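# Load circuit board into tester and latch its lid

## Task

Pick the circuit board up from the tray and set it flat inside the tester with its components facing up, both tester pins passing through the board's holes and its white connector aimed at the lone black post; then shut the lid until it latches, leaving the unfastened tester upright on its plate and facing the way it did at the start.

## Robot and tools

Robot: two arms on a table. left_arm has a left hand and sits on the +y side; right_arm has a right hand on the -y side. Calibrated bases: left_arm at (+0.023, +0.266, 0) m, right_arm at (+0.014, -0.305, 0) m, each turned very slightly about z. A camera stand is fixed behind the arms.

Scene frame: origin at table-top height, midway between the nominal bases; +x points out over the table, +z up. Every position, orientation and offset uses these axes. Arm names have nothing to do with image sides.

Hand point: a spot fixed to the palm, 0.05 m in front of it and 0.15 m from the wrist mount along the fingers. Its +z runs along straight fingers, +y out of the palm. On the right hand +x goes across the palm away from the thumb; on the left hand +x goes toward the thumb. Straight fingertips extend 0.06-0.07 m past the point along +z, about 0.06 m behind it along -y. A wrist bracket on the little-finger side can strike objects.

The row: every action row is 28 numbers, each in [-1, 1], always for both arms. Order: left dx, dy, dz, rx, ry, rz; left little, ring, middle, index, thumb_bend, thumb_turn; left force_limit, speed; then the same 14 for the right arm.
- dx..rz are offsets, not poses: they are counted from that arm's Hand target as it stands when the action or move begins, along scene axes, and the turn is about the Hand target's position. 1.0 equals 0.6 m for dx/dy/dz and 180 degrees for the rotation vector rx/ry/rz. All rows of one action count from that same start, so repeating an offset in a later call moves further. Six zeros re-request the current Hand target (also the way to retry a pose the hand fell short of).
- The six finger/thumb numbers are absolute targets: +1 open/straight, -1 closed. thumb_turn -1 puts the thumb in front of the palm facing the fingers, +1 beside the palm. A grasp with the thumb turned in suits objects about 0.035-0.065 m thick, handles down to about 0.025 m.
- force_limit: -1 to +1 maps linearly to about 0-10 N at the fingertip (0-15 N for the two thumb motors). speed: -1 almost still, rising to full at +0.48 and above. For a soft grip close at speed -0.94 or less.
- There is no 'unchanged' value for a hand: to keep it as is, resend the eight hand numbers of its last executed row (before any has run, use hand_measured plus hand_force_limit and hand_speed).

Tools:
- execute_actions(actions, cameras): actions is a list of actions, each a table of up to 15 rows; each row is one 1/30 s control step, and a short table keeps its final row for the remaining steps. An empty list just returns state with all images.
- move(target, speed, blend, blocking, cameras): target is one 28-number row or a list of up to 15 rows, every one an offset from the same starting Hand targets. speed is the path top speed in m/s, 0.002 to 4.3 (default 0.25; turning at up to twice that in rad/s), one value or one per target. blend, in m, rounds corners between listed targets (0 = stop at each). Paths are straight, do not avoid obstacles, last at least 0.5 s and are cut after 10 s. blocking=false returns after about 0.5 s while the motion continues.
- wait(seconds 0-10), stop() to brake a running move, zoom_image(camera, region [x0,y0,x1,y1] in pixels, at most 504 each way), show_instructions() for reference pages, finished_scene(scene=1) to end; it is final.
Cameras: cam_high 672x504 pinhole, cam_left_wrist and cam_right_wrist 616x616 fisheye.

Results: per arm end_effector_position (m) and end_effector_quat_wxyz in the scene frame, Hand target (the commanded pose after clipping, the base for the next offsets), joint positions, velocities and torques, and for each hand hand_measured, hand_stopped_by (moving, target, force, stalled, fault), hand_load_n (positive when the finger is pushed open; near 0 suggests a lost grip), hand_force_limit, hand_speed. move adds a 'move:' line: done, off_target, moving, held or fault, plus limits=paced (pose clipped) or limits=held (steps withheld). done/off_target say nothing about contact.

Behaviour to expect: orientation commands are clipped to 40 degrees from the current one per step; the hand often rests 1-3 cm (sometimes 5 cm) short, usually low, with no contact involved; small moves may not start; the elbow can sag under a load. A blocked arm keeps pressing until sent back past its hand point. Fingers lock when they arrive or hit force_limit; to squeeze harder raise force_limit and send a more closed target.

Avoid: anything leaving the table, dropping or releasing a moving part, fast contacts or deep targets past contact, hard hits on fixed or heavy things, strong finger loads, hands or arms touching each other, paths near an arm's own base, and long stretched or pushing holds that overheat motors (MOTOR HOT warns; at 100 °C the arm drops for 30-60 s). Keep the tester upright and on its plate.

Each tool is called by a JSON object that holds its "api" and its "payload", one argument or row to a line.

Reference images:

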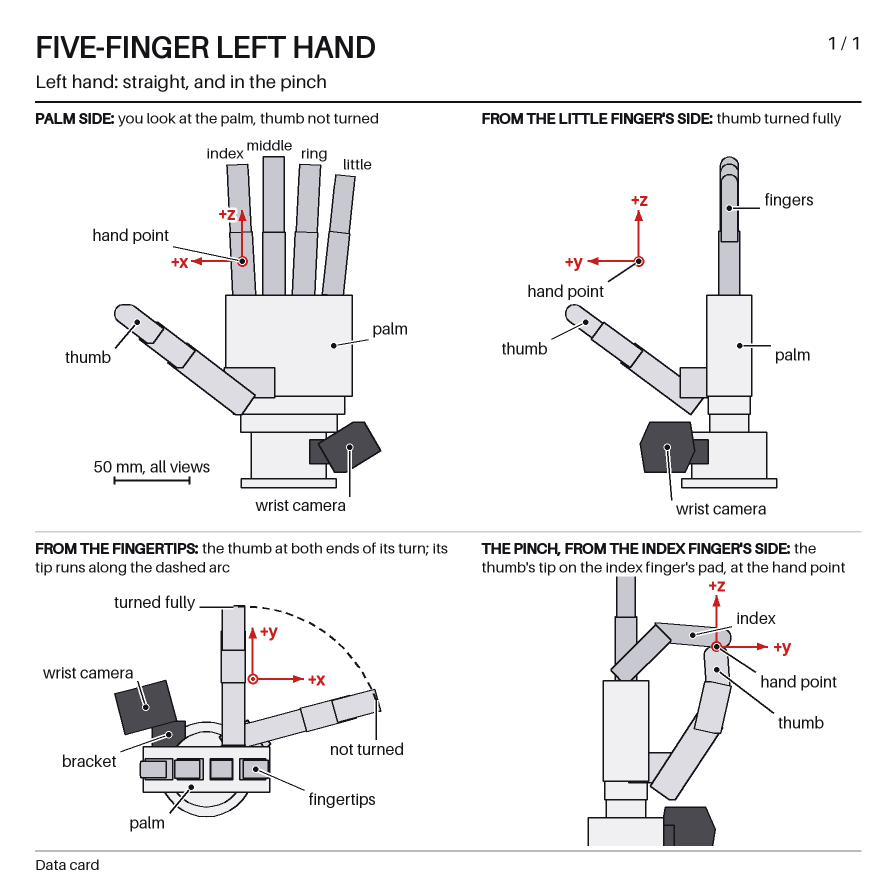

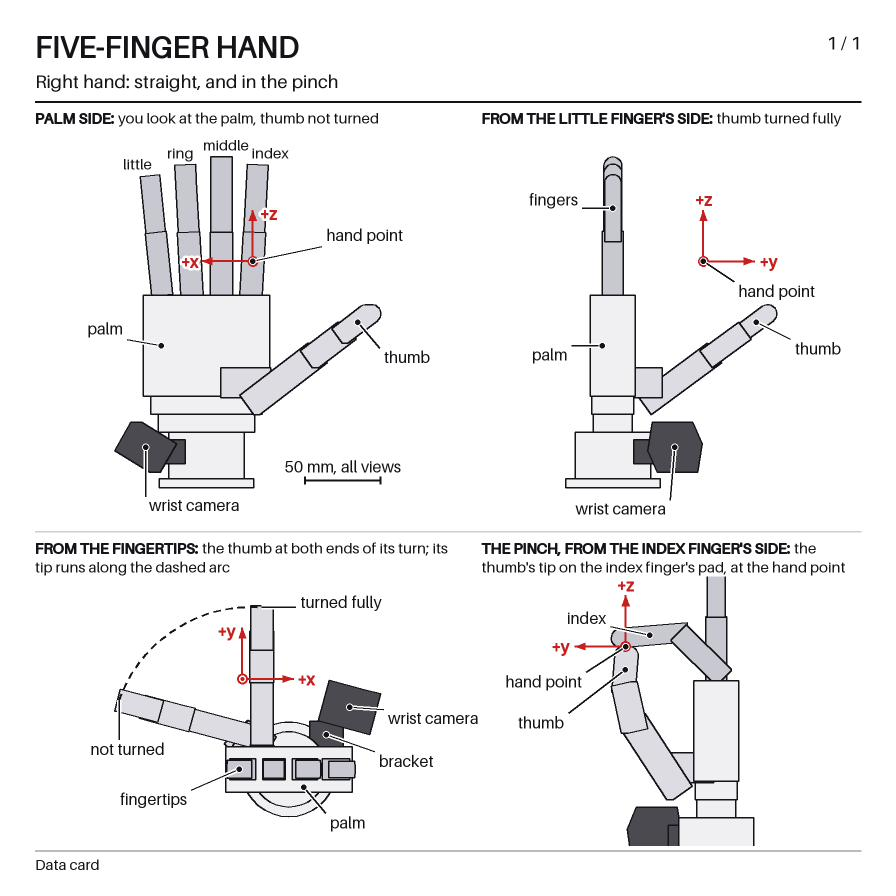

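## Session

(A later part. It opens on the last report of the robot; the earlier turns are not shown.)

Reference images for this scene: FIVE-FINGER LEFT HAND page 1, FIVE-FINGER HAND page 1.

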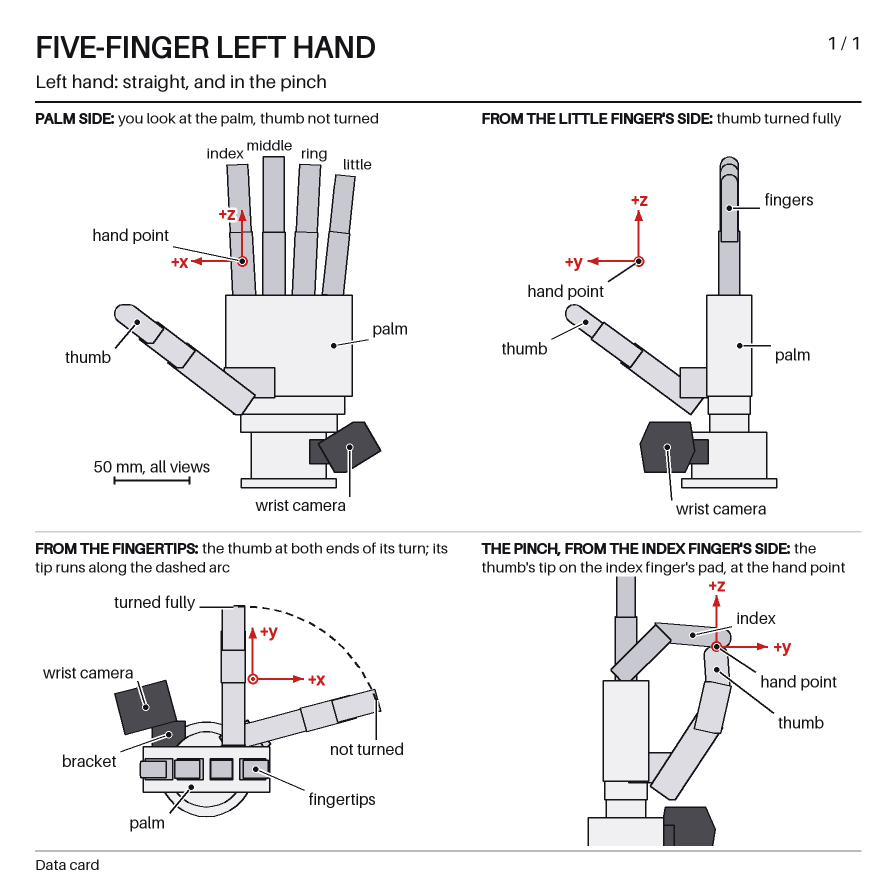

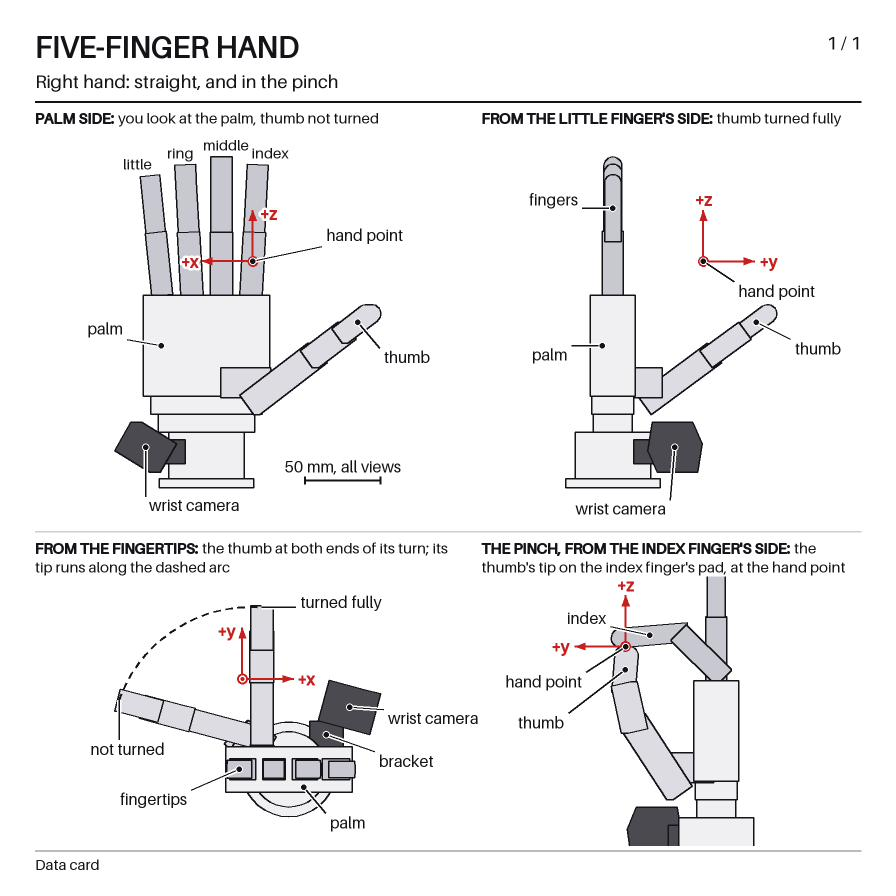

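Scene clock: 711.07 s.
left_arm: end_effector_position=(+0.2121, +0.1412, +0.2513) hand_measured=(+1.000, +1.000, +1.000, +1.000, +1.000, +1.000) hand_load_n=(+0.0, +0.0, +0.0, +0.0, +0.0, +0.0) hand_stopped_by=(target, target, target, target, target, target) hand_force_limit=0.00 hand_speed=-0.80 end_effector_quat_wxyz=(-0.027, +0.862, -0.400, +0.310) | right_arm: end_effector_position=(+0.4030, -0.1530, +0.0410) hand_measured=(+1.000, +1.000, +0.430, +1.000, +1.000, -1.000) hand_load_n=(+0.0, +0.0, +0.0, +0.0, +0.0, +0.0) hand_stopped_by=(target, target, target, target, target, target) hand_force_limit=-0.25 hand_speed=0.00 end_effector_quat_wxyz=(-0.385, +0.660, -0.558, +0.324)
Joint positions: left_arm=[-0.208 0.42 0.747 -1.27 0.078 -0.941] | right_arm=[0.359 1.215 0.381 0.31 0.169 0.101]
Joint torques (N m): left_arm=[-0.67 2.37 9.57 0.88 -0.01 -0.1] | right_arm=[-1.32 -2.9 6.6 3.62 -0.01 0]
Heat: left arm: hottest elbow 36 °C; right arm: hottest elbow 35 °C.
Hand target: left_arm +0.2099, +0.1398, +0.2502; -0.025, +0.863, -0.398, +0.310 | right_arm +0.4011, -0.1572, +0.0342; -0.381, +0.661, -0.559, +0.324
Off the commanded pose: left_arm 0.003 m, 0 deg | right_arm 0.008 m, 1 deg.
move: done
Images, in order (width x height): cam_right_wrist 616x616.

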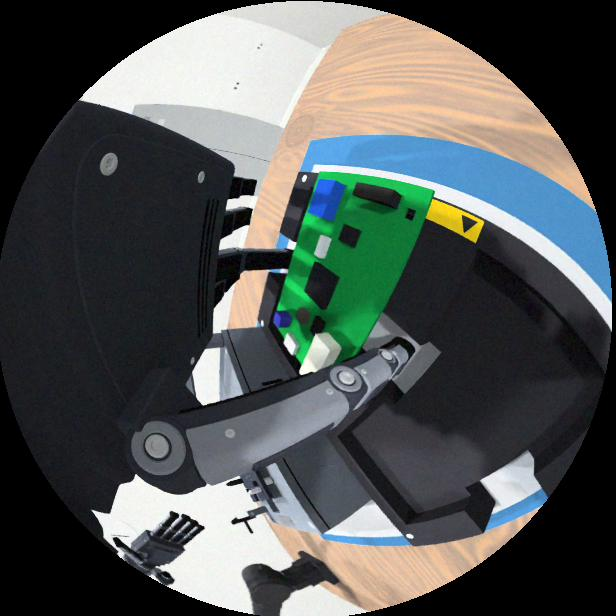

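{"api": "execute_actions", "payload": {
  "actions": []
}}

Scene clock: 726.87 s.
left_arm: end_effector_position=(+0.2121, +0.1412, +0.2513) hand_measured=(+1.000, +1.000, +1.000, +1.000, +1.000, +1.000) hand_load_n=(+0.0, +0.0, +0.0, +0.0, +0.0, +0.0) hand_stopped_by=(target, target, target, target, target, target) hand_force_limit=0.00 hand_speed=-0.80 end_effector_quat_wxyz=(-0.027, +0.862, -0.400, +0.310) | right_arm: end_effector_position=(+0.4031, -0.1529, +0.0411) hand_measured=(+1.000, +1.000, +0.430, +1.000, +1.000, -1.000) hand_load_n=(+0.0, +0.0, +0.0, +0.0, +0.0, +0.0) hand_stopped_by=(target, target, target, target, target, target) hand_force_limit=-0.25 hand_speed=0.00 end_effector_quat_wxyz=(-0.386, +0.659, -0.558, +0.324)
Joint positions: left_arm=[-0.208 0.42 0.747 -1.27 0.078 -0.941] | right_arm=[0.359 1.215 0.381 0.31 0.169 0.101]
Joint velocities: within noise
Joint torques (N m): left_arm=[-0.67 2.43 9.59 0.87 -0.02 -0.09] | right_arm=[-1.26 -2.96 6.57 3.54 0 0.03]
Heat: left arm: hottest elbow 36 °C; right arm: hottest elbow 34 °C.
Hand target: left_arm +0.2099, +0.1398, +0.2502; -0.025, +0.863, -0.398, +0.310 | right_arm +0.4012, -0.1572, +0.0343; -0.381, +0.661, -0.559, +0.324
Off the commanded pose: left_arm 0.003 m, 0 deg | right_arm 0.008 m, 1 deg.

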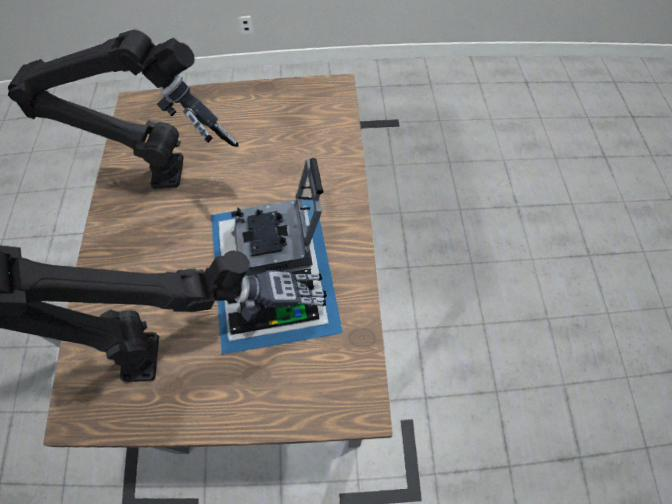

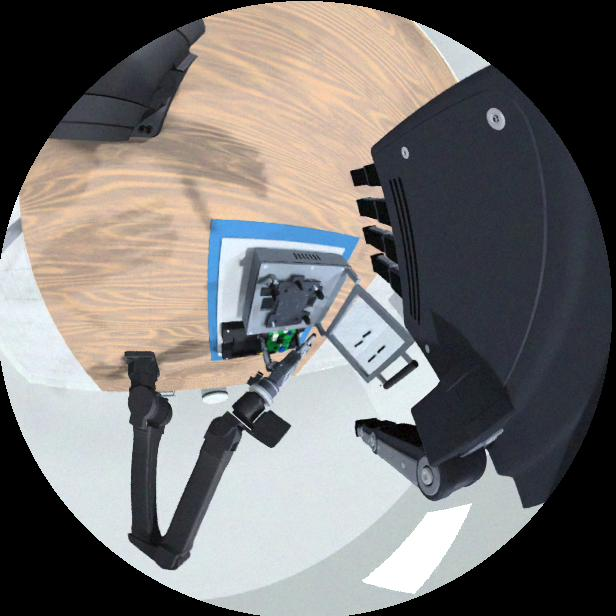

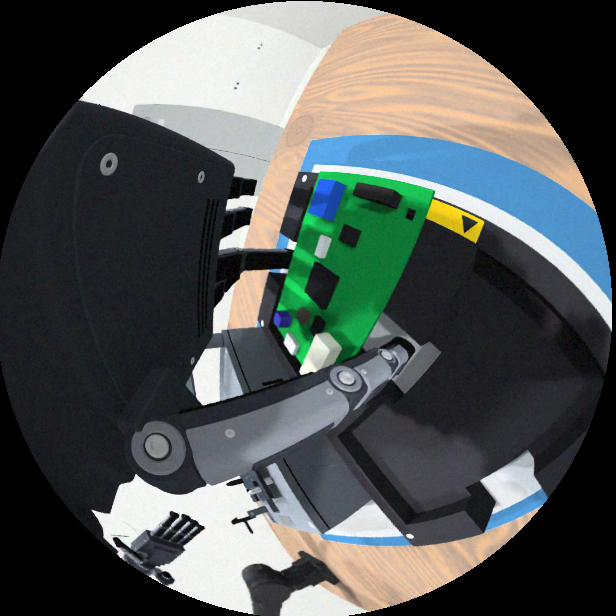

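{"api": "move", "payload": {
  "target": [
    [0,0,0,0,0,0,1,1,1,1,1,1,0,-0.8, 0.012,0,0.075,0,0,0,1,1,0.43,1,1,-1,-0.25,0],
    [0,0,0,0,0,0,1,1,1,1,1,1,0,-0.8, 0.003,-0.006,0.075,0,0,0,1,1,0.43,1,1,-1,-0.25,0],
    [0,0,0,0,0,0,1,1,1,1,1,1,0,-0.8, 0.003,-0.006,0.0005,0,0,0,1,1,0.43,1,1,-1,-0.25,0]
  ],
  "speed": 0.05
}}

Scene clock: 743.73 s.
left_arm: end_effector_position=(+0.2121, +0.1412, +0.2513) hand_measured=(+1.000, +1.000, +1.000, +1.000, +1.000, +1.000) hand_load_n=(+0.0, +0.0, +0.0, +0.0, +0.0, +0.0) hand_stopped_by=(target, target, target, target, target, target) hand_force_limit=0.00 hand_speed=-0.80 end_effector_quat_wxyz=(-0.027, +0.862, -0.400, +0.310) | right_arm: end_effector_position=(+0.4045, -0.1565, +0.0410) hand_measured=(+1.000, +1.000, +0.430, +1.000, +1.000, -1.000) hand_load_n=(+0.0, -0.5, +0.0, +0.0, +0.0, +0.0) hand_stopped_by=(target, target, target, target, target, target) hand_force_limit=-0.25 hand_speed=0.00 end_effector_quat_wxyz=(-0.386, +0.659, -0.559, +0.323)
Joint positions: left_arm=[-0.208 0.42 0.747 -1.27 0.078 -0.941] | right_arm=[0.345 1.216 0.382 0.31 0.156 0.097]
Joint torques (N m): left_arm=[-0.62 2.37 9.57 0.84 -0.01 -0.1] | right_arm=[-1.32 -3.02 6.63 3.52 0 -0.01]
Heat: left arm: hottest elbow 36 °C; right arm: hottest elbow 33 °C.
Hand target: left_arm +0.2099, +0.1398, +0.2502; -0.025, +0.863, -0.398, +0.310 | right_arm +0.4028, -0.1608, +0.0345; -0.381, +0.661, -0.559, +0.324
Off the commanded pose: left_arm 0.003 m, 0 deg | right_arm 0.008 m, 1 deg.
move: done

{"api": "execute_actions", "payload": {
  "actions": [
    [[0,0,0,0,0,0,1,1,1,1,1,1,0,-0.8, 0,0,0,0,0,0,1,1,0.15,1,0.7,-1,-0.6,-0.92]]
  ]
}}

{"api": "wait", "payload": {
  "seconds": 3,
  "cameras": ["cam_right_wrist"]
}}

Scene clock: 751.07 s.
left_arm: end_effector_position=(+0.2121, +0.1412, +0.2513) hand_measured=(+1.000, +1.000, +1.000, +1.000, +1.000, +1.000) hand_load_n=(+0.0, +0.0, +0.0, +0.0, +0.0, +0.0) hand_stopped_by=(target, target, target, target, target, target) hand_force_limit=0.00 hand_speed=-0.80 end_effector_quat_wxyz=(-0.027, +0.862, -0.400, +0.310) | right_arm: end_effector_position=(+0.4047, -0.1566, +0.0409) hand_measured=(+1.000, +1.000, +0.260, +1.000, +0.826, -1.000) hand_load_n=(+0.0, +0.0, +4.0, +0.0, +3.0, +0.5) hand_stopped_by=(target, target, force, target, force, target) hand_force_limit=-0.60 hand_speed=-0.92 end_effector_quat_wxyz=(-0.386, +0.659, -0.560, +0.323)
Joint positions: left_arm=[-0.208 0.42 0.747 -1.27 0.078 -0.941] | right_arm=[0.345 1.217 0.382 0.311 0.156 0.097]
Joint torques (N m): left_arm=[-0.62 2.37 9.59 0.85 -0.02 -0.1] | right_arm=[-1.44 -3.55 6.74 3.47 -0.01 0]
Heat: left arm: hottest elbow 36 °C; right arm: hottest elbow 33 °C.
Hand target: left_arm +0.2099, +0.1398, +0.2502; -0.025, +0.863, -0.398, +0.310 | right_arm +0.4028, -0.1608, +0.0344; -0.381, +0.661, -0.559, +0.324
Off the commanded pose: left_arm 0.003 m, 0 deg | right_arm 0.008 m, 1 deg.

Scene clock: 754.07 s.
left_arm: end_effector_position=(+0.2121, +0.1412, +0.2513) hand_measured=(+1.000, +1.000, +1.000, +1.000, +1.000, +1.000) hand_load_n=(+0.0, +0.0, +0.0, +0.0, -0.5, +0.0) hand_stopped_by=(target, target, target, target, target, target) hand_force_limit=0.00 hand_speed=-0.80 end_effector_quat_wxyz=(-0.027, +0.862, -0.400, +0.310) | right_arm: end_effector_position=(+0.4047, -0.1566, +0.0409) hand_measured=(+1.000, +1.000, +0.260, +1.000, +0.826, -1.000) hand_load_n=(+0.0, +0.0, +4.0, +0.0, +3.0, +0.5) hand_stopped_by=(target, target, force, target, force, target) hand_force_limit=-0.60 hand_speed=-0.92 end_effector_quat_wxyz=(-0.386, +0.659, -0.560, +0.323)
Joint positions: left_arm=[-0.208 0.42 0.747 -1.27 0.078 -0.941] | right_arm=[0.345 1.217 0.382 0.311 0.156 0.097]
Joint torques (N m): left_arm=[-0.62 2.43 9.62 0.88 -0.02 -0.1] | right_arm=[-1.32 -2.84 6.67 3.6 0.02 -0.04]
Heat: left arm: hottest elbow 36 °C; right arm: hottest elbow 33 °C.
Hand target: left_arm +0.2099, +0.1398, +0.2502; -0.025, +0.863, -0.398, +0.310 | right_arm +0.4028, -0.1608, +0.0344; -0.381, +0.661, -0.559, +0.324
Off the commanded pose: left_arm 0.003 m, 0 deg | right_arm 0.008 m, 1 deg.
wait: 3.00 s; at rest by 0.17 s
Images, in order (width x height): cam_right_wrist 616x616.

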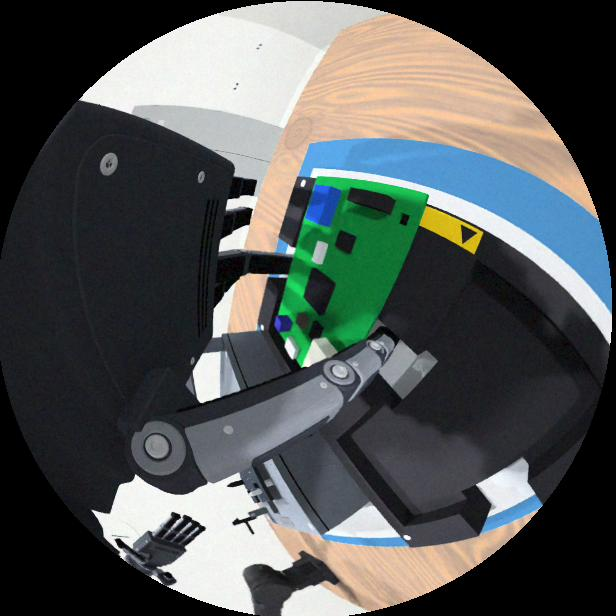

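{"api": "execute_actions", "payload": {
  "actions": [
    [[0,0,0,0,0,0,1,1,1,1,1,1,0,-0.8, 0,0,0,0,0,0,1,1,0.1,1,0.65,-1,-0.3,-0.94]]
  ]
}}

{"api": "move", "payload": {
  "target": [
    [0,0,0,0,0,0,1,1,1,1,1,1,0,-0.8, 0.025,0.008,0.052,0,0,0,1,1,0.1,1,0.65,-1,-0.3,-0.94],
    [0,0,0,0,0,0,1,1,1,1,1,1,0,-0.8, 0.027,0.01,0.085,0,0,0,1,1,0.1,1,0.65,-1,-0.3,-0.94]
  ],
  "speed": 0.04,
  "blend": 0.005,
  "cameras": ["cam_high","cam_right_wrist"]
}}

Scene clock: 759.23 s.
left_arm: end_effector_position=(+0.2121, +0.1412, +0.2513) hand_measured=(+1.000, +1.000, +1.000, +1.000, +1.000, +1.000) hand_load_n=(+0.0, +0.0, +0.0, +0.0, +0.0, +0.0) hand_stopped_by=(target, target, target, target, target, target) hand_force_limit=0.00 hand_speed=-0.80 end_effector_quat_wxyz=(-0.027, +0.862, -0.400, +0.310) | right_arm: end_effector_position=(+0.4047, -0.1566, +0.0407) hand_measured=(+1.000, +1.000, +0.260, +1.000, +0.808, -1.000) hand_load_n=(+0.0, +0.0, +7.0, +0.0, +5.0, +0.5) hand_stopped_by=(target, target, force, target, force, target) hand_force_limit=-0.30 hand_speed=-0.94 end_effector_quat_wxyz=(-0.385, +0.659, -0.559, +0.323)
Joint positions: left_arm=[-0.208 0.42 0.747 -1.27 0.078 -0.941] | right_arm=[0.345 1.217 0.382 0.311 0.156 0.096]
Joint torques (N m): left_arm=[-0.5 2.37 9.59 0.87 -0.02 -0.1] | right_arm=[-1.49 -3.19 6.63 3.51 -0.01 -0.03]
Heat: left arm: hottest elbow 36 °C; right arm: hottest elbow 33 °C.
Hand target: left_arm +0.2099, +0.1398, +0.2502; -0.025, +0.863, -0.398, +0.310 | right_arm +0.4028, -0.1609, +0.0344; -0.381, +0.661, -0.559, +0.324
Off the commanded pose: left_arm 0.003 m, 0 deg | right_arm 0.008 m, 1 deg.

Scene clock: 761.20 s.
left_arm: end_effector_position=(+0.2121, +0.1412, +0.2513) hand_measured=(+1.000, +1.000, +1.000, +1.000, +1.000, +1.000) hand_load_n=(+0.0, +0.0, +0.0, +0.0, +0.0, +0.0) hand_stopped_by=(target, target, target, target, target, target) hand_force_limit=0.00 hand_speed=-0.80 end_effector_quat_wxyz=(-0.027, +0.862, -0.400, +0.310) | right_arm: end_effector_position=(+0.3988, -0.1592, +0.0612) hand_measured=(+1.000, +1.000, +0.260, +1.000, +0.808, -1.000) hand_load_n=(+0.0, -0.5, +5.5, -0.5, +3.5, +0.5) hand_stopped_by=(target, target, force, target, force, target) hand_force_limit=-0.30 hand_speed=-0.94 end_effector_quat_wxyz=(-0.366, +0.670, -0.566, +0.311)
Joint positions: left_arm=[-0.208 0.42 0.747 -1.27 0.078 -0.941] | right_arm=[0.343 1.128 0.433 0.119 0.155 0.096]
Joint torques (N m): left_arm=[-0.62 2.37 9.59 0.9 -0.02 -0.11] | right_arm=[-0.97 -3.72 12.29 2.52 0.11 -0.02]
Heat: left arm: hottest elbow 36 °C; right arm: hottest elbow 33 °C.
Hand target: left_arm +0.2099, +0.1398, +0.2502; -0.025, +0.863, -0.398, +0.310 | right_arm +0.4190, -0.1549, +0.0855; -0.381, +0.661, -0.559, +0.324
Off the commanded pose: left_arm 0.003 m, 0 deg | right_arm 0.032 m, 3 deg.
move: off_target (right_arm)
Images, in order (width x height): cam_high 672x504, cam_right_wrist 616x616.

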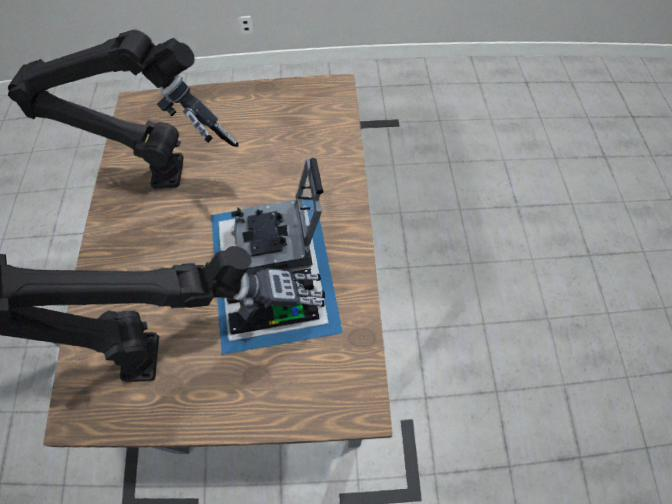

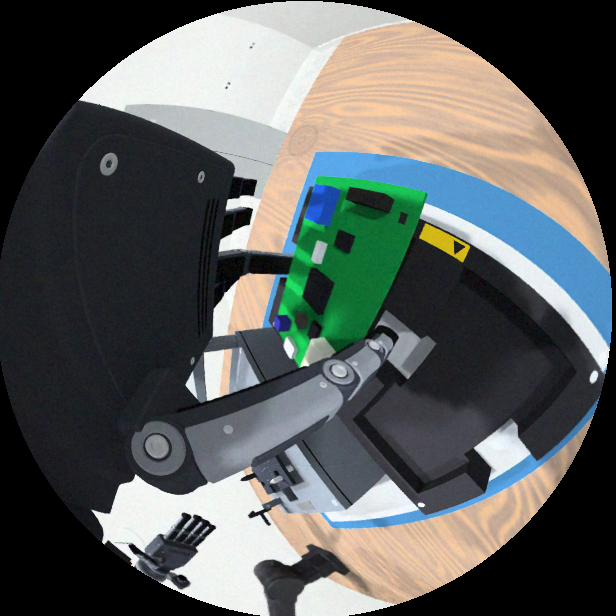

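{"api": "move", "payload": {
  "target": [
    [0,0,0,0,0,0,1,1,1,1,1,1,0,-0.8, -0.0222,0.0048,-0.0508,0,0,0,1,1,0.1,1,0.65,-1,-0.3,-0.94],
    [0,0,0,0,0,0,1,1,1,1,1,1,0,-0.8, -0.0222,0.0048,-0.0715,0,0,0,1,1,0.1,1,0.65,-1,-0.3,-0.94]
  ],
  "speed": 0.03,
  "blend": 0.003,
  "cameras": ["cam_right_wrist"]
}}

Scene clock: 771.47 s.
left_arm: end_effector_position=(+0.2121, +0.1412, +0.2513) hand_measured=(+1.000, +1.000, +1.000, +1.000, +1.000, +1.000) hand_load_n=(+0.0, +0.0, +0.0, +0.0, +0.0, +0.0) hand_stopped_by=(target, target, target, target, target, target) hand_force_limit=0.00 hand_speed=-0.80 end_effector_quat_wxyz=(-0.027, +0.862, -0.400, +0.310) | right_arm: end_effector_position=(+0.4079, -0.1544, +0.0467) hand_measured=(+1.000, +1.000, +0.260, +1.000, +0.808, -1.000) hand_load_n=(+0.0, +0.0, +5.5, +0.0, +4.0, +0.5) hand_stopped_by=(target, target, force, target, force, target) hand_force_limit=-0.30 hand_speed=-0.94 end_effector_quat_wxyz=(-0.380, +0.661, -0.560, +0.325)
Joint positions: left_arm=[-0.208 0.42 0.747 -1.27 0.078 -0.941] | right_arm=[0.354 1.208 0.404 0.271 0.171 0.096]
Joint torques (N m): left_arm=[-0.67 2.49 9.58 0.88 -0.02 -0.1] | right_arm=[-0.32 -3.72 7.06 3.7 0.34 0.12]
Heat: left arm: hottest elbow 36 °C; right arm: hottest elbow 34 °C.
Hand target: left_arm +0.2099, +0.1398, +0.2502; -0.025, +0.863, -0.398, +0.310 | right_arm +0.4057, -0.1519, +0.0425; -0.381, +0.661, -0.559, +0.324
Off the commanded pose: left_arm 0.003 m, 0 deg | right_arm 0.005 m, 0 deg.
move: done
Images, in order (width x height): cam_right_wrist 616x616.

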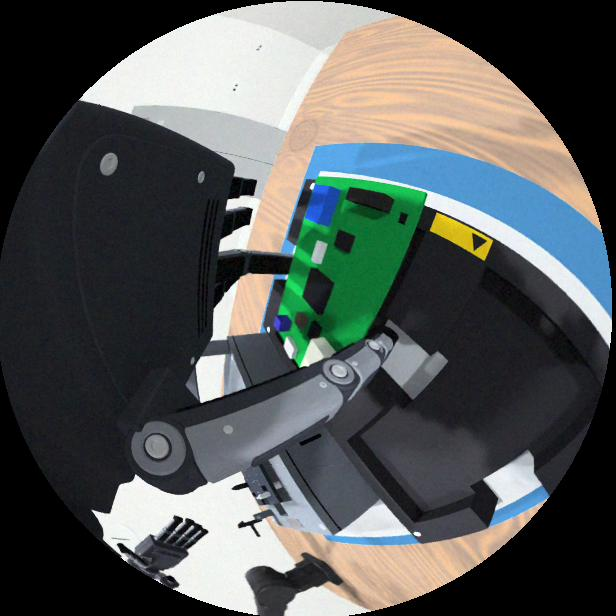

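{"api": "move", "payload": {
  "target": [
    [0,0,0,0,0,0,1,1,1,1,1,1,0,-0.8, -0.002,0.012,0.003,0,0,0,1,1,0.1,1,0.65,-1,-0.3,-0.94],
    [0,0,0,0,0,0,1,1,1,1,1,1,0,-0.8, -0.002,0.012,-0.0165,0,0,0,1,1,0.1,1,0.65,-1,-0.3,-0.94]
  ],
  "speed": 0.03,
  "cameras": ["cam_right_wrist"]
}}

Scene clock: 776.20 s.
left_arm: end_effector_position=(+0.2121, +0.1412, +0.2513) hand_measured=(+1.000, +1.000, +1.000, +1.000, +1.000, +1.000) hand_load_n=(+0.0, +0.0, +0.0, +0.0, +0.0, +0.0) hand_stopped_by=(target, target, target, target, target, target) hand_force_limit=0.00 hand_speed=-0.80 end_effector_quat_wxyz=(-0.027, +0.862, -0.400, +0.310) | right_arm: end_effector_position=(+0.4084, -0.1470, +0.0392) hand_measured=(+1.000, +1.000, +0.260, +1.000, +0.808, -1.000) hand_load_n=(+0.0, +0.0, +3.0, +0.0, +2.5, +0.0) hand_stopped_by=(target, target, force, target, force, target) hand_force_limit=-0.30 hand_speed=-0.94 end_effector_quat_wxyz=(-0.381, +0.661, -0.557, +0.327)
Joint positions: left_arm=[-0.208 0.42 0.747 -1.27 0.078 -0.941] | right_arm=[0.379 1.244 0.399 0.316 0.194 0.104]
Joint torques (N m): left_arm=[-0.73 2.49 9.58 0.87 -0.01 -0.1] | right_arm=[-0.21 -3.55 6.64 3.64 0.33 0.16]
Heat: left arm: hottest elbow 36 °C; right arm: hottest elbow 34 °C.
Hand target: left_arm +0.2099, +0.1398, +0.2502; -0.025, +0.863, -0.398, +0.310 | right_arm +0.4046, -0.1447, +0.0328; -0.381, +0.661, -0.559, +0.324
Off the commanded pose: left_arm 0.003 m, 0 deg | right_arm 0.008 m, 0 deg.
move: done
Images, in order (width x height): cam_right_wrist 616x616.

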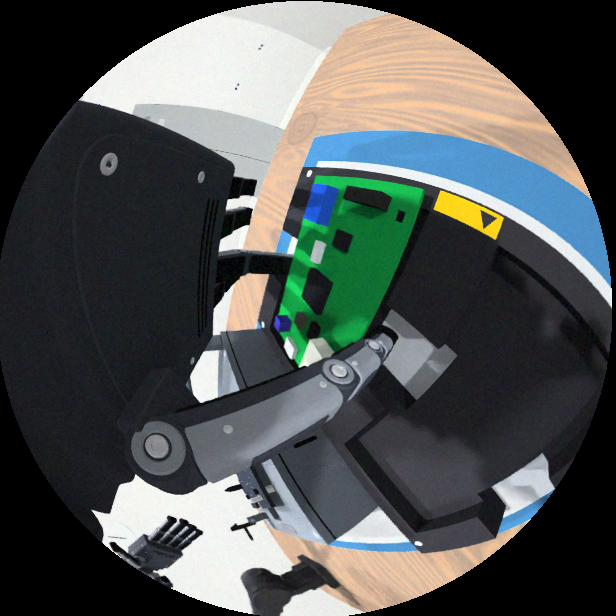

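{"api": "execute_actions", "payload": {
  "actions": [
    [[0,0,0,0,0,0,1,1,1,1,1,1,0,-0.8, 0,0,0,0,0,0,1,1,0.36,1,0.87,-1,-0.3,-0.85]]
  ],
  "cameras": ["cam_right_wrist"]
}}

Scene clock: 780.40 s.
left_arm: end_effector_position=(+0.2121, +0.1412, +0.2513) hand_measured=(+1.000, +1.000, +1.000, +1.000, +1.000, +1.000) hand_load_n=(+0.0, +0.0, +0.0, +0.0, -0.5, +0.0) hand_stopped_by=(target, target, target, target, target, target) hand_force_limit=0.00 hand_speed=-0.80 end_effector_quat_wxyz=(-0.027, +0.862, -0.400, +0.310) | right_arm: end_effector_position=(+0.4089, -0.1466, +0.0398) hand_measured=(+1.000, +1.000, +0.360, +1.000, +0.870, -1.000) hand_load_n=(+0.0, +0.0, +0.0, +0.0, +0.0, +0.0) hand_stopped_by=(target, target, target, target, target, target) hand_force_limit=-0.30 hand_speed=-0.85 end_effector_quat_wxyz=(-0.383, +0.660, -0.557, +0.328)
Joint positions: left_arm=[-0.208 0.42 0.747 -1.27 0.078 -0.941] | right_arm=[0.38 1.245 0.399 0.32 0.194 0.104]
Joint torques (N m): left_arm=[-0.62 2.49 9.57 0.87 -0.02 -0.09] | right_arm=[-0.03 -2.78 6.57 3.44 0.33 0.16]
Heat: left arm: hottest elbow 36 °C; right arm: hottest elbow 34 °C.
Hand target: left_arm +0.2099, +0.1398, +0.2502; -0.025, +0.863, -0.398, +0.310 | right_arm +0.4045, -0.1446, +0.0327; -0.381, +0.661, -0.559, +0.324
Off the commanded pose: left_arm 0.003 m, 0 deg | right_arm 0.008 m, 1 deg.
Images, in order (width x height): cam_right_wrist 616x616.

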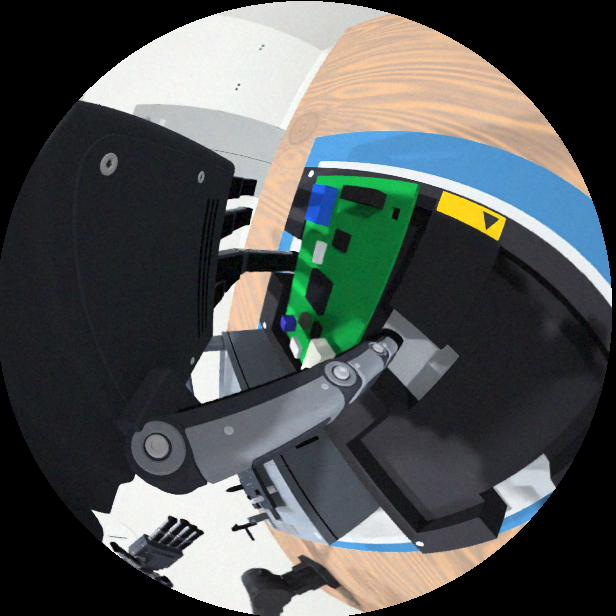

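{"api": "move", "payload": {
  "target": [
    [0,0,0,0,0,0,1,1,1,1,1,1,0,-0.8, 0.014,-0.008,0.09,0,0,0,1,1,0.43,1,0.87,-1,-0.3,-0.5]
  ],
  "speed": 0.05,
  "cameras": ["cam_high","cam_right_wrist"]
}}

{"api": "zoom_image", "payload": {
  "camera": "cam_high",
  "region": [210, 200, 350, 360]
}}

Scene clock: 784.30 s.
left_arm: end_effector_position=(+0.2121, +0.1412, +0.2513) hand_measured=(+1.000, +1.000, +1.000, +1.000, +1.000, +1.000) hand_load_n=(+0.0, +0.0, +0.0, +0.0, +0.0, +0.0) hand_stopped_by=(target, target, target, target, target, target) hand_force_limit=0.00 hand_speed=-0.80 end_effector_quat_wxyz=(-0.027, +0.862, -0.400, +0.310) | right_arm: end_effector_position=(+0.3943, -0.1535, +0.0644) hand_measured=(+1.000, +1.000, +0.430, +1.000, +0.870, -1.000) hand_load_n=(+0.0, +0.0, +0.0, +0.0, +0.0, +0.0) hand_stopped_by=(target, target, target, target, target, target) hand_force_limit=-0.30 hand_speed=-0.50 end_effector_quat_wxyz=(-0.367, +0.671, -0.563, +0.314)
Joint positions: left_arm=[-0.208 0.42 0.747 -1.27 0.078 -0.941] | right_arm=[0.37 1.11 0.429 0.109 0.179 0.104]
Joint torques (N m): left_arm=[-0.56 2.43 9.59 0.85 -0.01 -0.1] | right_arm=[-1.44 -3.66 12.19 2.33 0 0.02]
Heat: left arm: hottest elbow 36 °C; right arm: hottest elbow 34 °C.
Hand target: left_arm +0.2099, +0.1398, +0.2502; -0.025, +0.863, -0.398, +0.310 | right_arm +0.4128, -0.1496, +0.0866; -0.381, +0.661, -0.559, +0.324
Off the commanded pose: left_arm 0.003 m, 0 deg | right_arm 0.029 m, 2 deg.
move: off_target (right_arm)
Images, in order (width x height): cam_high 672x504, cam_right_wrist 616x616.

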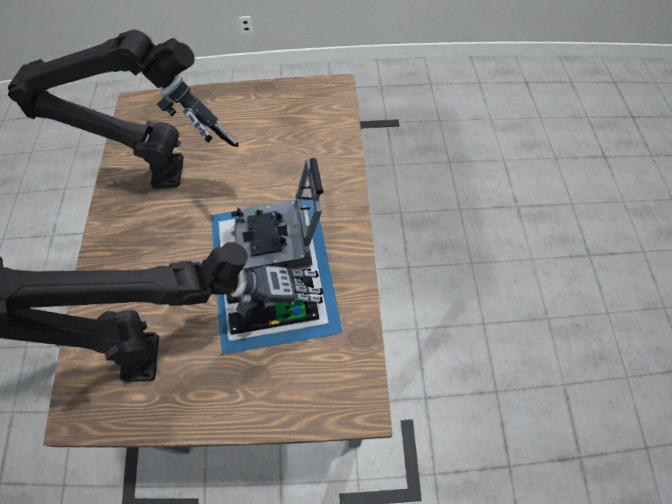

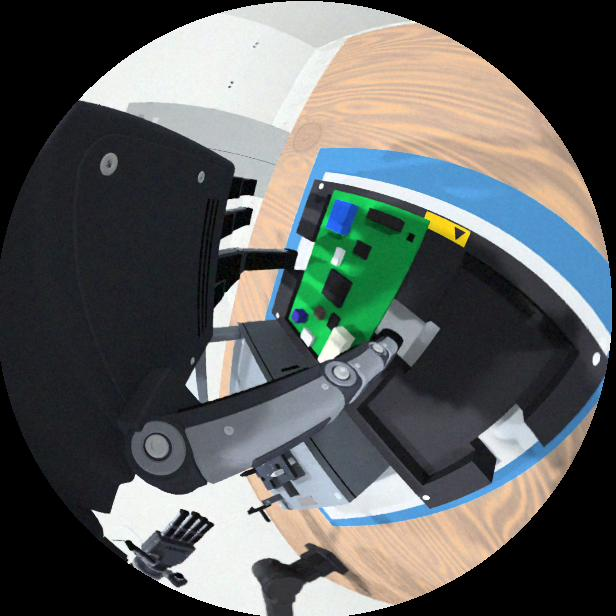

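Scaled by 3.150 from the camera's 672x504 image, which has a finer 960x720 frame.

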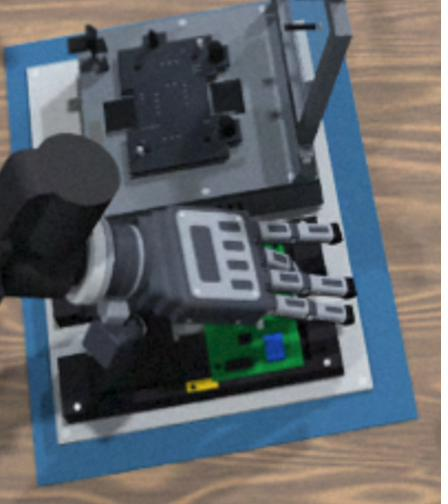

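{"api": "zoom_image", "payload": {
  "camera": "cam_right_wrist",
  "region": [270, 160, 480, 370]
}}

Scaled by 2.400 from the camera's 616x616 image, which has a finer 880x880 frame.

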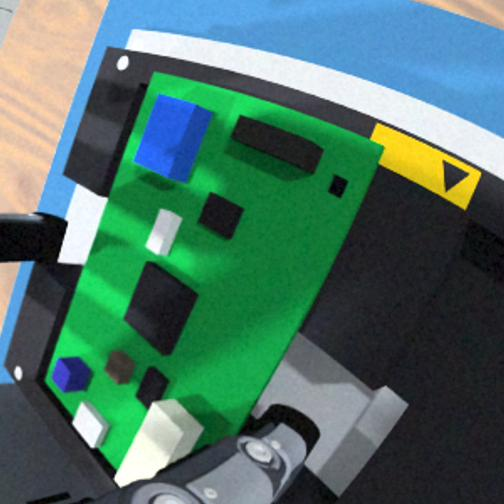

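{"api": "zoom_image", "payload": {
  "camera": "cam_right_wrist",
  "region": [350, 180, 480, 340]
}}

{"api": "zoom_image", "payload": {
  "camera": "cam_right_wrist",
  "region": [260, 160, 390, 290]
}}

Scaled by 3.150 from the camera's 616x616 image, which has a finer 880x880 frame.

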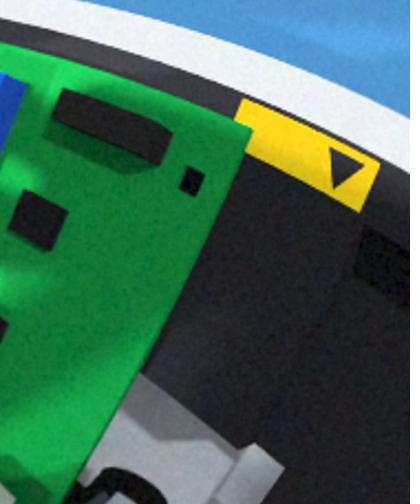

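Scaled by 3.877 from the camera's 616x616 image, which has a finer 880x880 frame.

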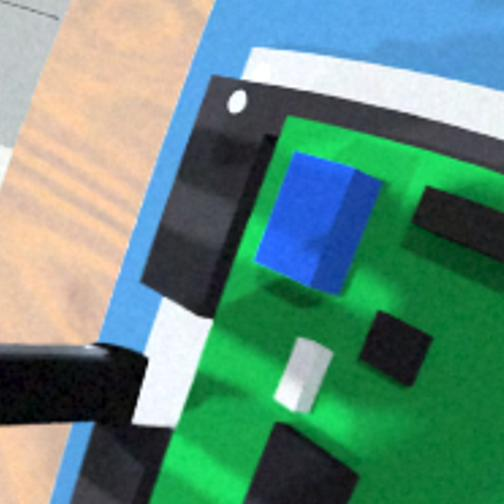

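{"api": "move", "payload": {
  "target": [
    [0,0,0,0,0,0,1,1,1,1,1,1,0,-0.8, -0.012,-0.020,0,0,0,0,1,1,0.43,1,0.97,-1,-0.3,-0.5],
    [0,0,0,0,0,0,1,1,1,1,1,1,0,-0.8, -0.015,-0.020,-0.0865,0,0,0,1,1,0.43,1,0.97,-1,-0.3,-0.5]
  ],
  "speed": 0.05,
  "cameras": ["cam_right_wrist"]
}}

Scene clock: 826.70 s.
left_arm: end_effector_position=(+0.2121, +0.1412, +0.2513) hand_measured=(+1.000, +1.000, +1.000, +1.000, +1.000, +1.000) hand_load_n=(+0.0, +0.0, +0.0, +0.0, +0.0, +0.0) hand_stopped_by=(target, target, target, target, target, target) hand_force_limit=0.00 hand_speed=-0.80 end_effector_quat_wxyz=(-0.027, +0.862, -0.400, +0.310) | right_arm: end_effector_position=(+0.4059, -0.1580, +0.0414) hand_measured=(+1.000, +1.000, +0.430, +1.000, +0.970, -1.000) hand_load_n=(+0.0, +0.0, +0.0, +0.0, +0.0, +0.0) hand_stopped_by=(target, target, target, target, target, target) hand_force_limit=-0.30 hand_speed=-0.50 end_effector_quat_wxyz=(-0.385, +0.659, -0.560, +0.323)
Joint positions: left_arm=[-0.208 0.42 0.747 -1.27 0.078 -0.941] | right_arm=[0.338 1.217 0.384 0.31 0.152 0.094]
Joint torques (N m): left_arm=[-0.62 2.32 9.59 0.9 -0.02 -0.1] | right_arm=[-1.2 -3.02 6.74 3.49 0.04 -0.01]
Heat: left arm: hottest elbow 36 °C; right arm: hottest elbow 35 °C.
Hand target: left_arm +0.2099, +0.1398, +0.2502; -0.025, +0.863, -0.398, +0.310 | right_arm +0.4039, -0.1616, +0.0347; -0.381, +0.661, -0.559, +0.324
Off the commanded pose: left_arm 0.003 m, 0 deg | right_arm 0.008 m, 1 deg.
move: done
Images, in order (width x height): cam_right_wrist 616x616.

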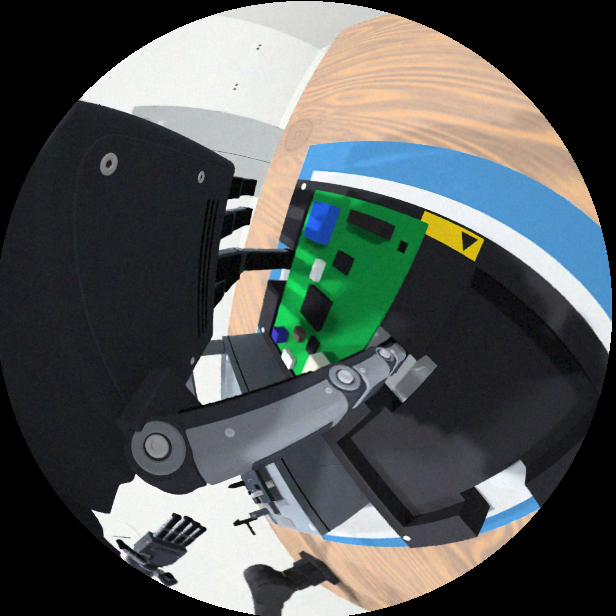

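{"api": "execute_actions", "payload": {
  "actions": [
    [[0,0,0,0,0,0,1,1,1,1,1,1,0,-0.8, 0,0,0,0,0,0,1,1,0.15,1,0.7,-1,-0.6,-0.92]]
  ]
}}

{"api": "execute_actions", "payload": {
  "actions": [
    [[0,0,0,0,0,0,1,1,1,1,1,1,0,-0.8, 0,0,0,0,0,0,1,1,0.1,1,0.65,-1,-0.35,-0.94]]
  ],
  "cameras": ["cam_right_wrist"]
}}

Scene clock: 831.17 s.
left_arm: end_effector_position=(+0.2121, +0.1412, +0.2513) hand_measured=(+1.000, +1.000, +1.000, +1.000, +1.000, +1.000) hand_load_n=(+0.0, +0.0, +0.0, +0.0, +0.0, +0.0) hand_stopped_by=(target, target, target, target, target, target) hand_force_limit=0.00 hand_speed=-0.80 end_effector_quat_wxyz=(-0.027, +0.862, -0.400, +0.310) | right_arm: end_effector_position=(+0.4060, -0.1580, +0.0414) hand_measured=(+1.000, +1.000, +0.244, +1.000, +0.858, -1.000) hand_load_n=(+0.0, -0.5, +4.0, +0.0, +3.0, +0.0) hand_stopped_by=(target, target, force, target, force, target) hand_force_limit=-0.60 hand_speed=-0.92 end_effector_quat_wxyz=(-0.386, +0.658, -0.560, +0.323)
Joint positions: left_arm=[-0.208 0.42 0.747 -1.27 0.078 -0.941] | right_arm=[0.338 1.218 0.384 0.31 0.152 0.094]
Joint torques (N m): left_arm=[-0.5 2.49 9.55 0.88 -0.02 -0.1] | right_arm=[-1.2 -2.43 6.57 3.54 0.04 -0.01]
Heat: left arm: hottest elbow 36 °C; right arm: hottest elbow 34 °C.
Hand target: left_arm +0.2099, +0.1398, +0.2502; -0.025, +0.863, -0.398, +0.310 | right_arm +0.4040, -0.1615, +0.0349; -0.381, +0.661, -0.559, +0.324
Off the commanded pose: left_arm 0.003 m, 0 deg | right_arm 0.008 m, 1 deg.

Scene clock: 831.87 s.
left_arm: end_effector_position=(+0.2121, +0.1412, +0.2513) hand_measured=(+1.000, +1.000, +1.000, +1.000, +1.000, +1.000) hand_load_n=(+0.0, +0.0, +0.0, +0.0, +0.0, +0.0) hand_stopped_by=(target, target, target, target, target, target) hand_force_limit=0.00 hand_speed=-0.80 end_effector_quat_wxyz=(-0.027, +0.862, -0.400, +0.310) | right_arm: end_effector_position=(+0.4060, -0.1580, +0.0412) hand_measured=(+1.000, +1.000, +0.244, +1.000, +0.844, -1.000) hand_load_n=(+0.0, +0.0, +6.5, +0.0, +5.0, +0.5) hand_stopped_by=(target, target, force, target, force, target) hand_force_limit=-0.35 hand_speed=-0.94 end_effector_quat_wxyz=(-0.385, +0.659, -0.560, +0.323)
Joint positions: left_arm=[-0.208 0.42 0.747 -1.27 0.078 -0.941] | right_arm=[0.338 1.218 0.384 0.31 0.152 0.094]
Joint torques (N m): left_arm=[-0.67 2.43 9.59 0.85 -0.02 -0.09] | right_arm=[-1.32 -3.37 6.64 3.56 0.02 -0.03]
Heat: left arm: hottest elbow 36 °C; right arm: hottest elbow 34 °C.
Hand target: left_arm +0.2099, +0.1398, +0.2502; -0.025, +0.863, -0.398, +0.310 | right_arm +0.4039, -0.1615, +0.0348; -0.381, +0.661, -0.559, +0.324
Off the commanded pose: left_arm 0.003 m, 0 deg | right_arm 0.008 m, 1 deg.
Images, in order (width x height): cam_right_wrist 616x616.

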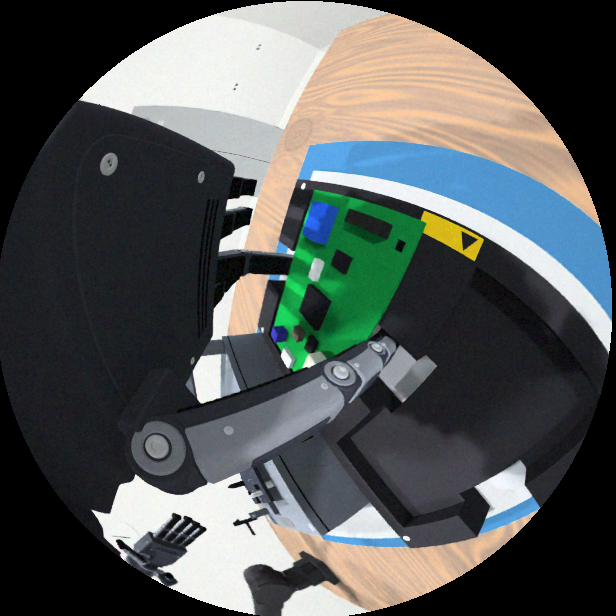

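{"api": "move", "payload": {
  "target": [
    [0,0,0,0,0,0,1,1,1,1,1,1,0,-0.8, 0.025,0.008,0.065,0,0,0,1,1,0.1,1,0.65,-1,-0.35,-0.94],
    [0,0,0,0,0,0,1,1,1,1,1,1,0,-0.8, 0.003,0.0215,0.035,0,0,0,1,1,0.1,1,0.65,-1,-0.35,-0.94],
    [0,0,0,0,0,0,1,1,1,1,1,1,0,-0.8, 0.003,0.0215,0.008,0,0,0,1,1,0.1,1,0.65,-1,-0.35,-0.94]
  ],
  "speed": 0.03,
  "blend": [0.005,0,0],
  "cameras": ["cam_high","cam_right_wrist"]
}}

Scene clock: 839.60 s.
left_arm: end_effector_position=(+0.2121, +0.1412, +0.2513) hand_measured=(+1.000, +1.000, +1.000, +1.000, +1.000, +1.000) hand_load_n=(+0.0, +0.0, +0.0, +0.0, +0.0, +0.0) hand_stopped_by=(target, target, target, target, target, target) hand_force_limit=0.00 hand_speed=-0.80 end_effector_quat_wxyz=(-0.027, +0.862, -0.400, +0.310) | right_arm: end_effector_position=(+0.4078, -0.1513, +0.0434) hand_measured=(+1.000, +1.000, +0.246, +1.000, +0.844, -1.000) hand_load_n=(+0.0, +0.0, +6.5, +0.0, +4.5, +0.5) hand_stopped_by=(target, target, force, target, force, target) hand_force_limit=-0.35 hand_speed=-0.94 end_effector_quat_wxyz=(-0.379, +0.662, -0.558, +0.326)
Joint positions: left_arm=[-0.208 0.42 0.747 -1.27 0.078 -0.941] | right_arm=[0.365 1.222 0.403 0.285 0.181 0.096]
Joint torques (N m): left_arm=[-0.62 2.32 9.55 0.9 -0.02 -0.1] | right_arm=[-0.26 -3.37 6.95 3.58 0.32 0.15]
Heat: left arm: hottest elbow 36 °C; right arm: hottest elbow 34 °C.
Hand target: left_arm +0.2099, +0.1398, +0.2502; -0.025, +0.863, -0.398, +0.310 | right_arm +0.4057, -0.1485, +0.0396; -0.381, +0.661, -0.559, +0.324
Off the commanded pose: left_arm 0.003 m, 0 deg | right_arm 0.005 m, 0 deg.
move: done
Images, in order (width x height): cam_high 672x504, cam_right_wrist 616x616.

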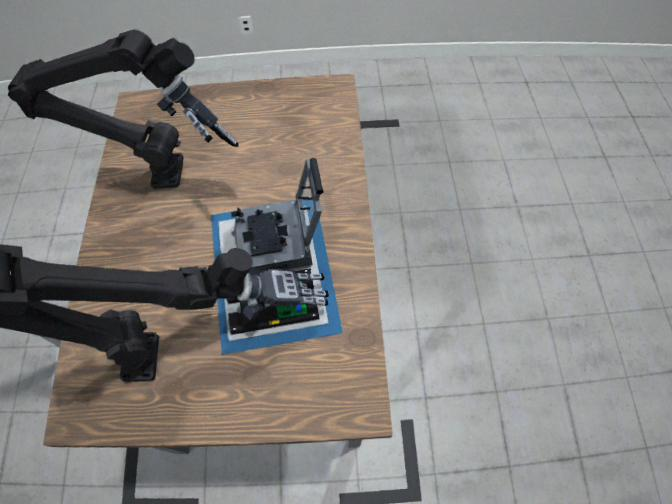

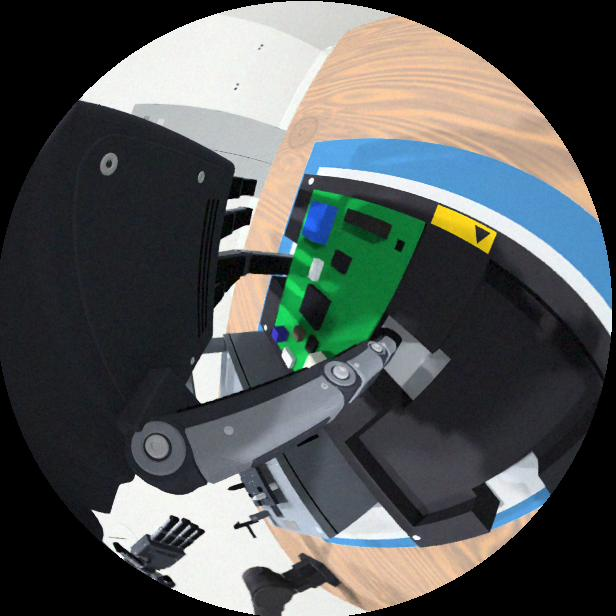

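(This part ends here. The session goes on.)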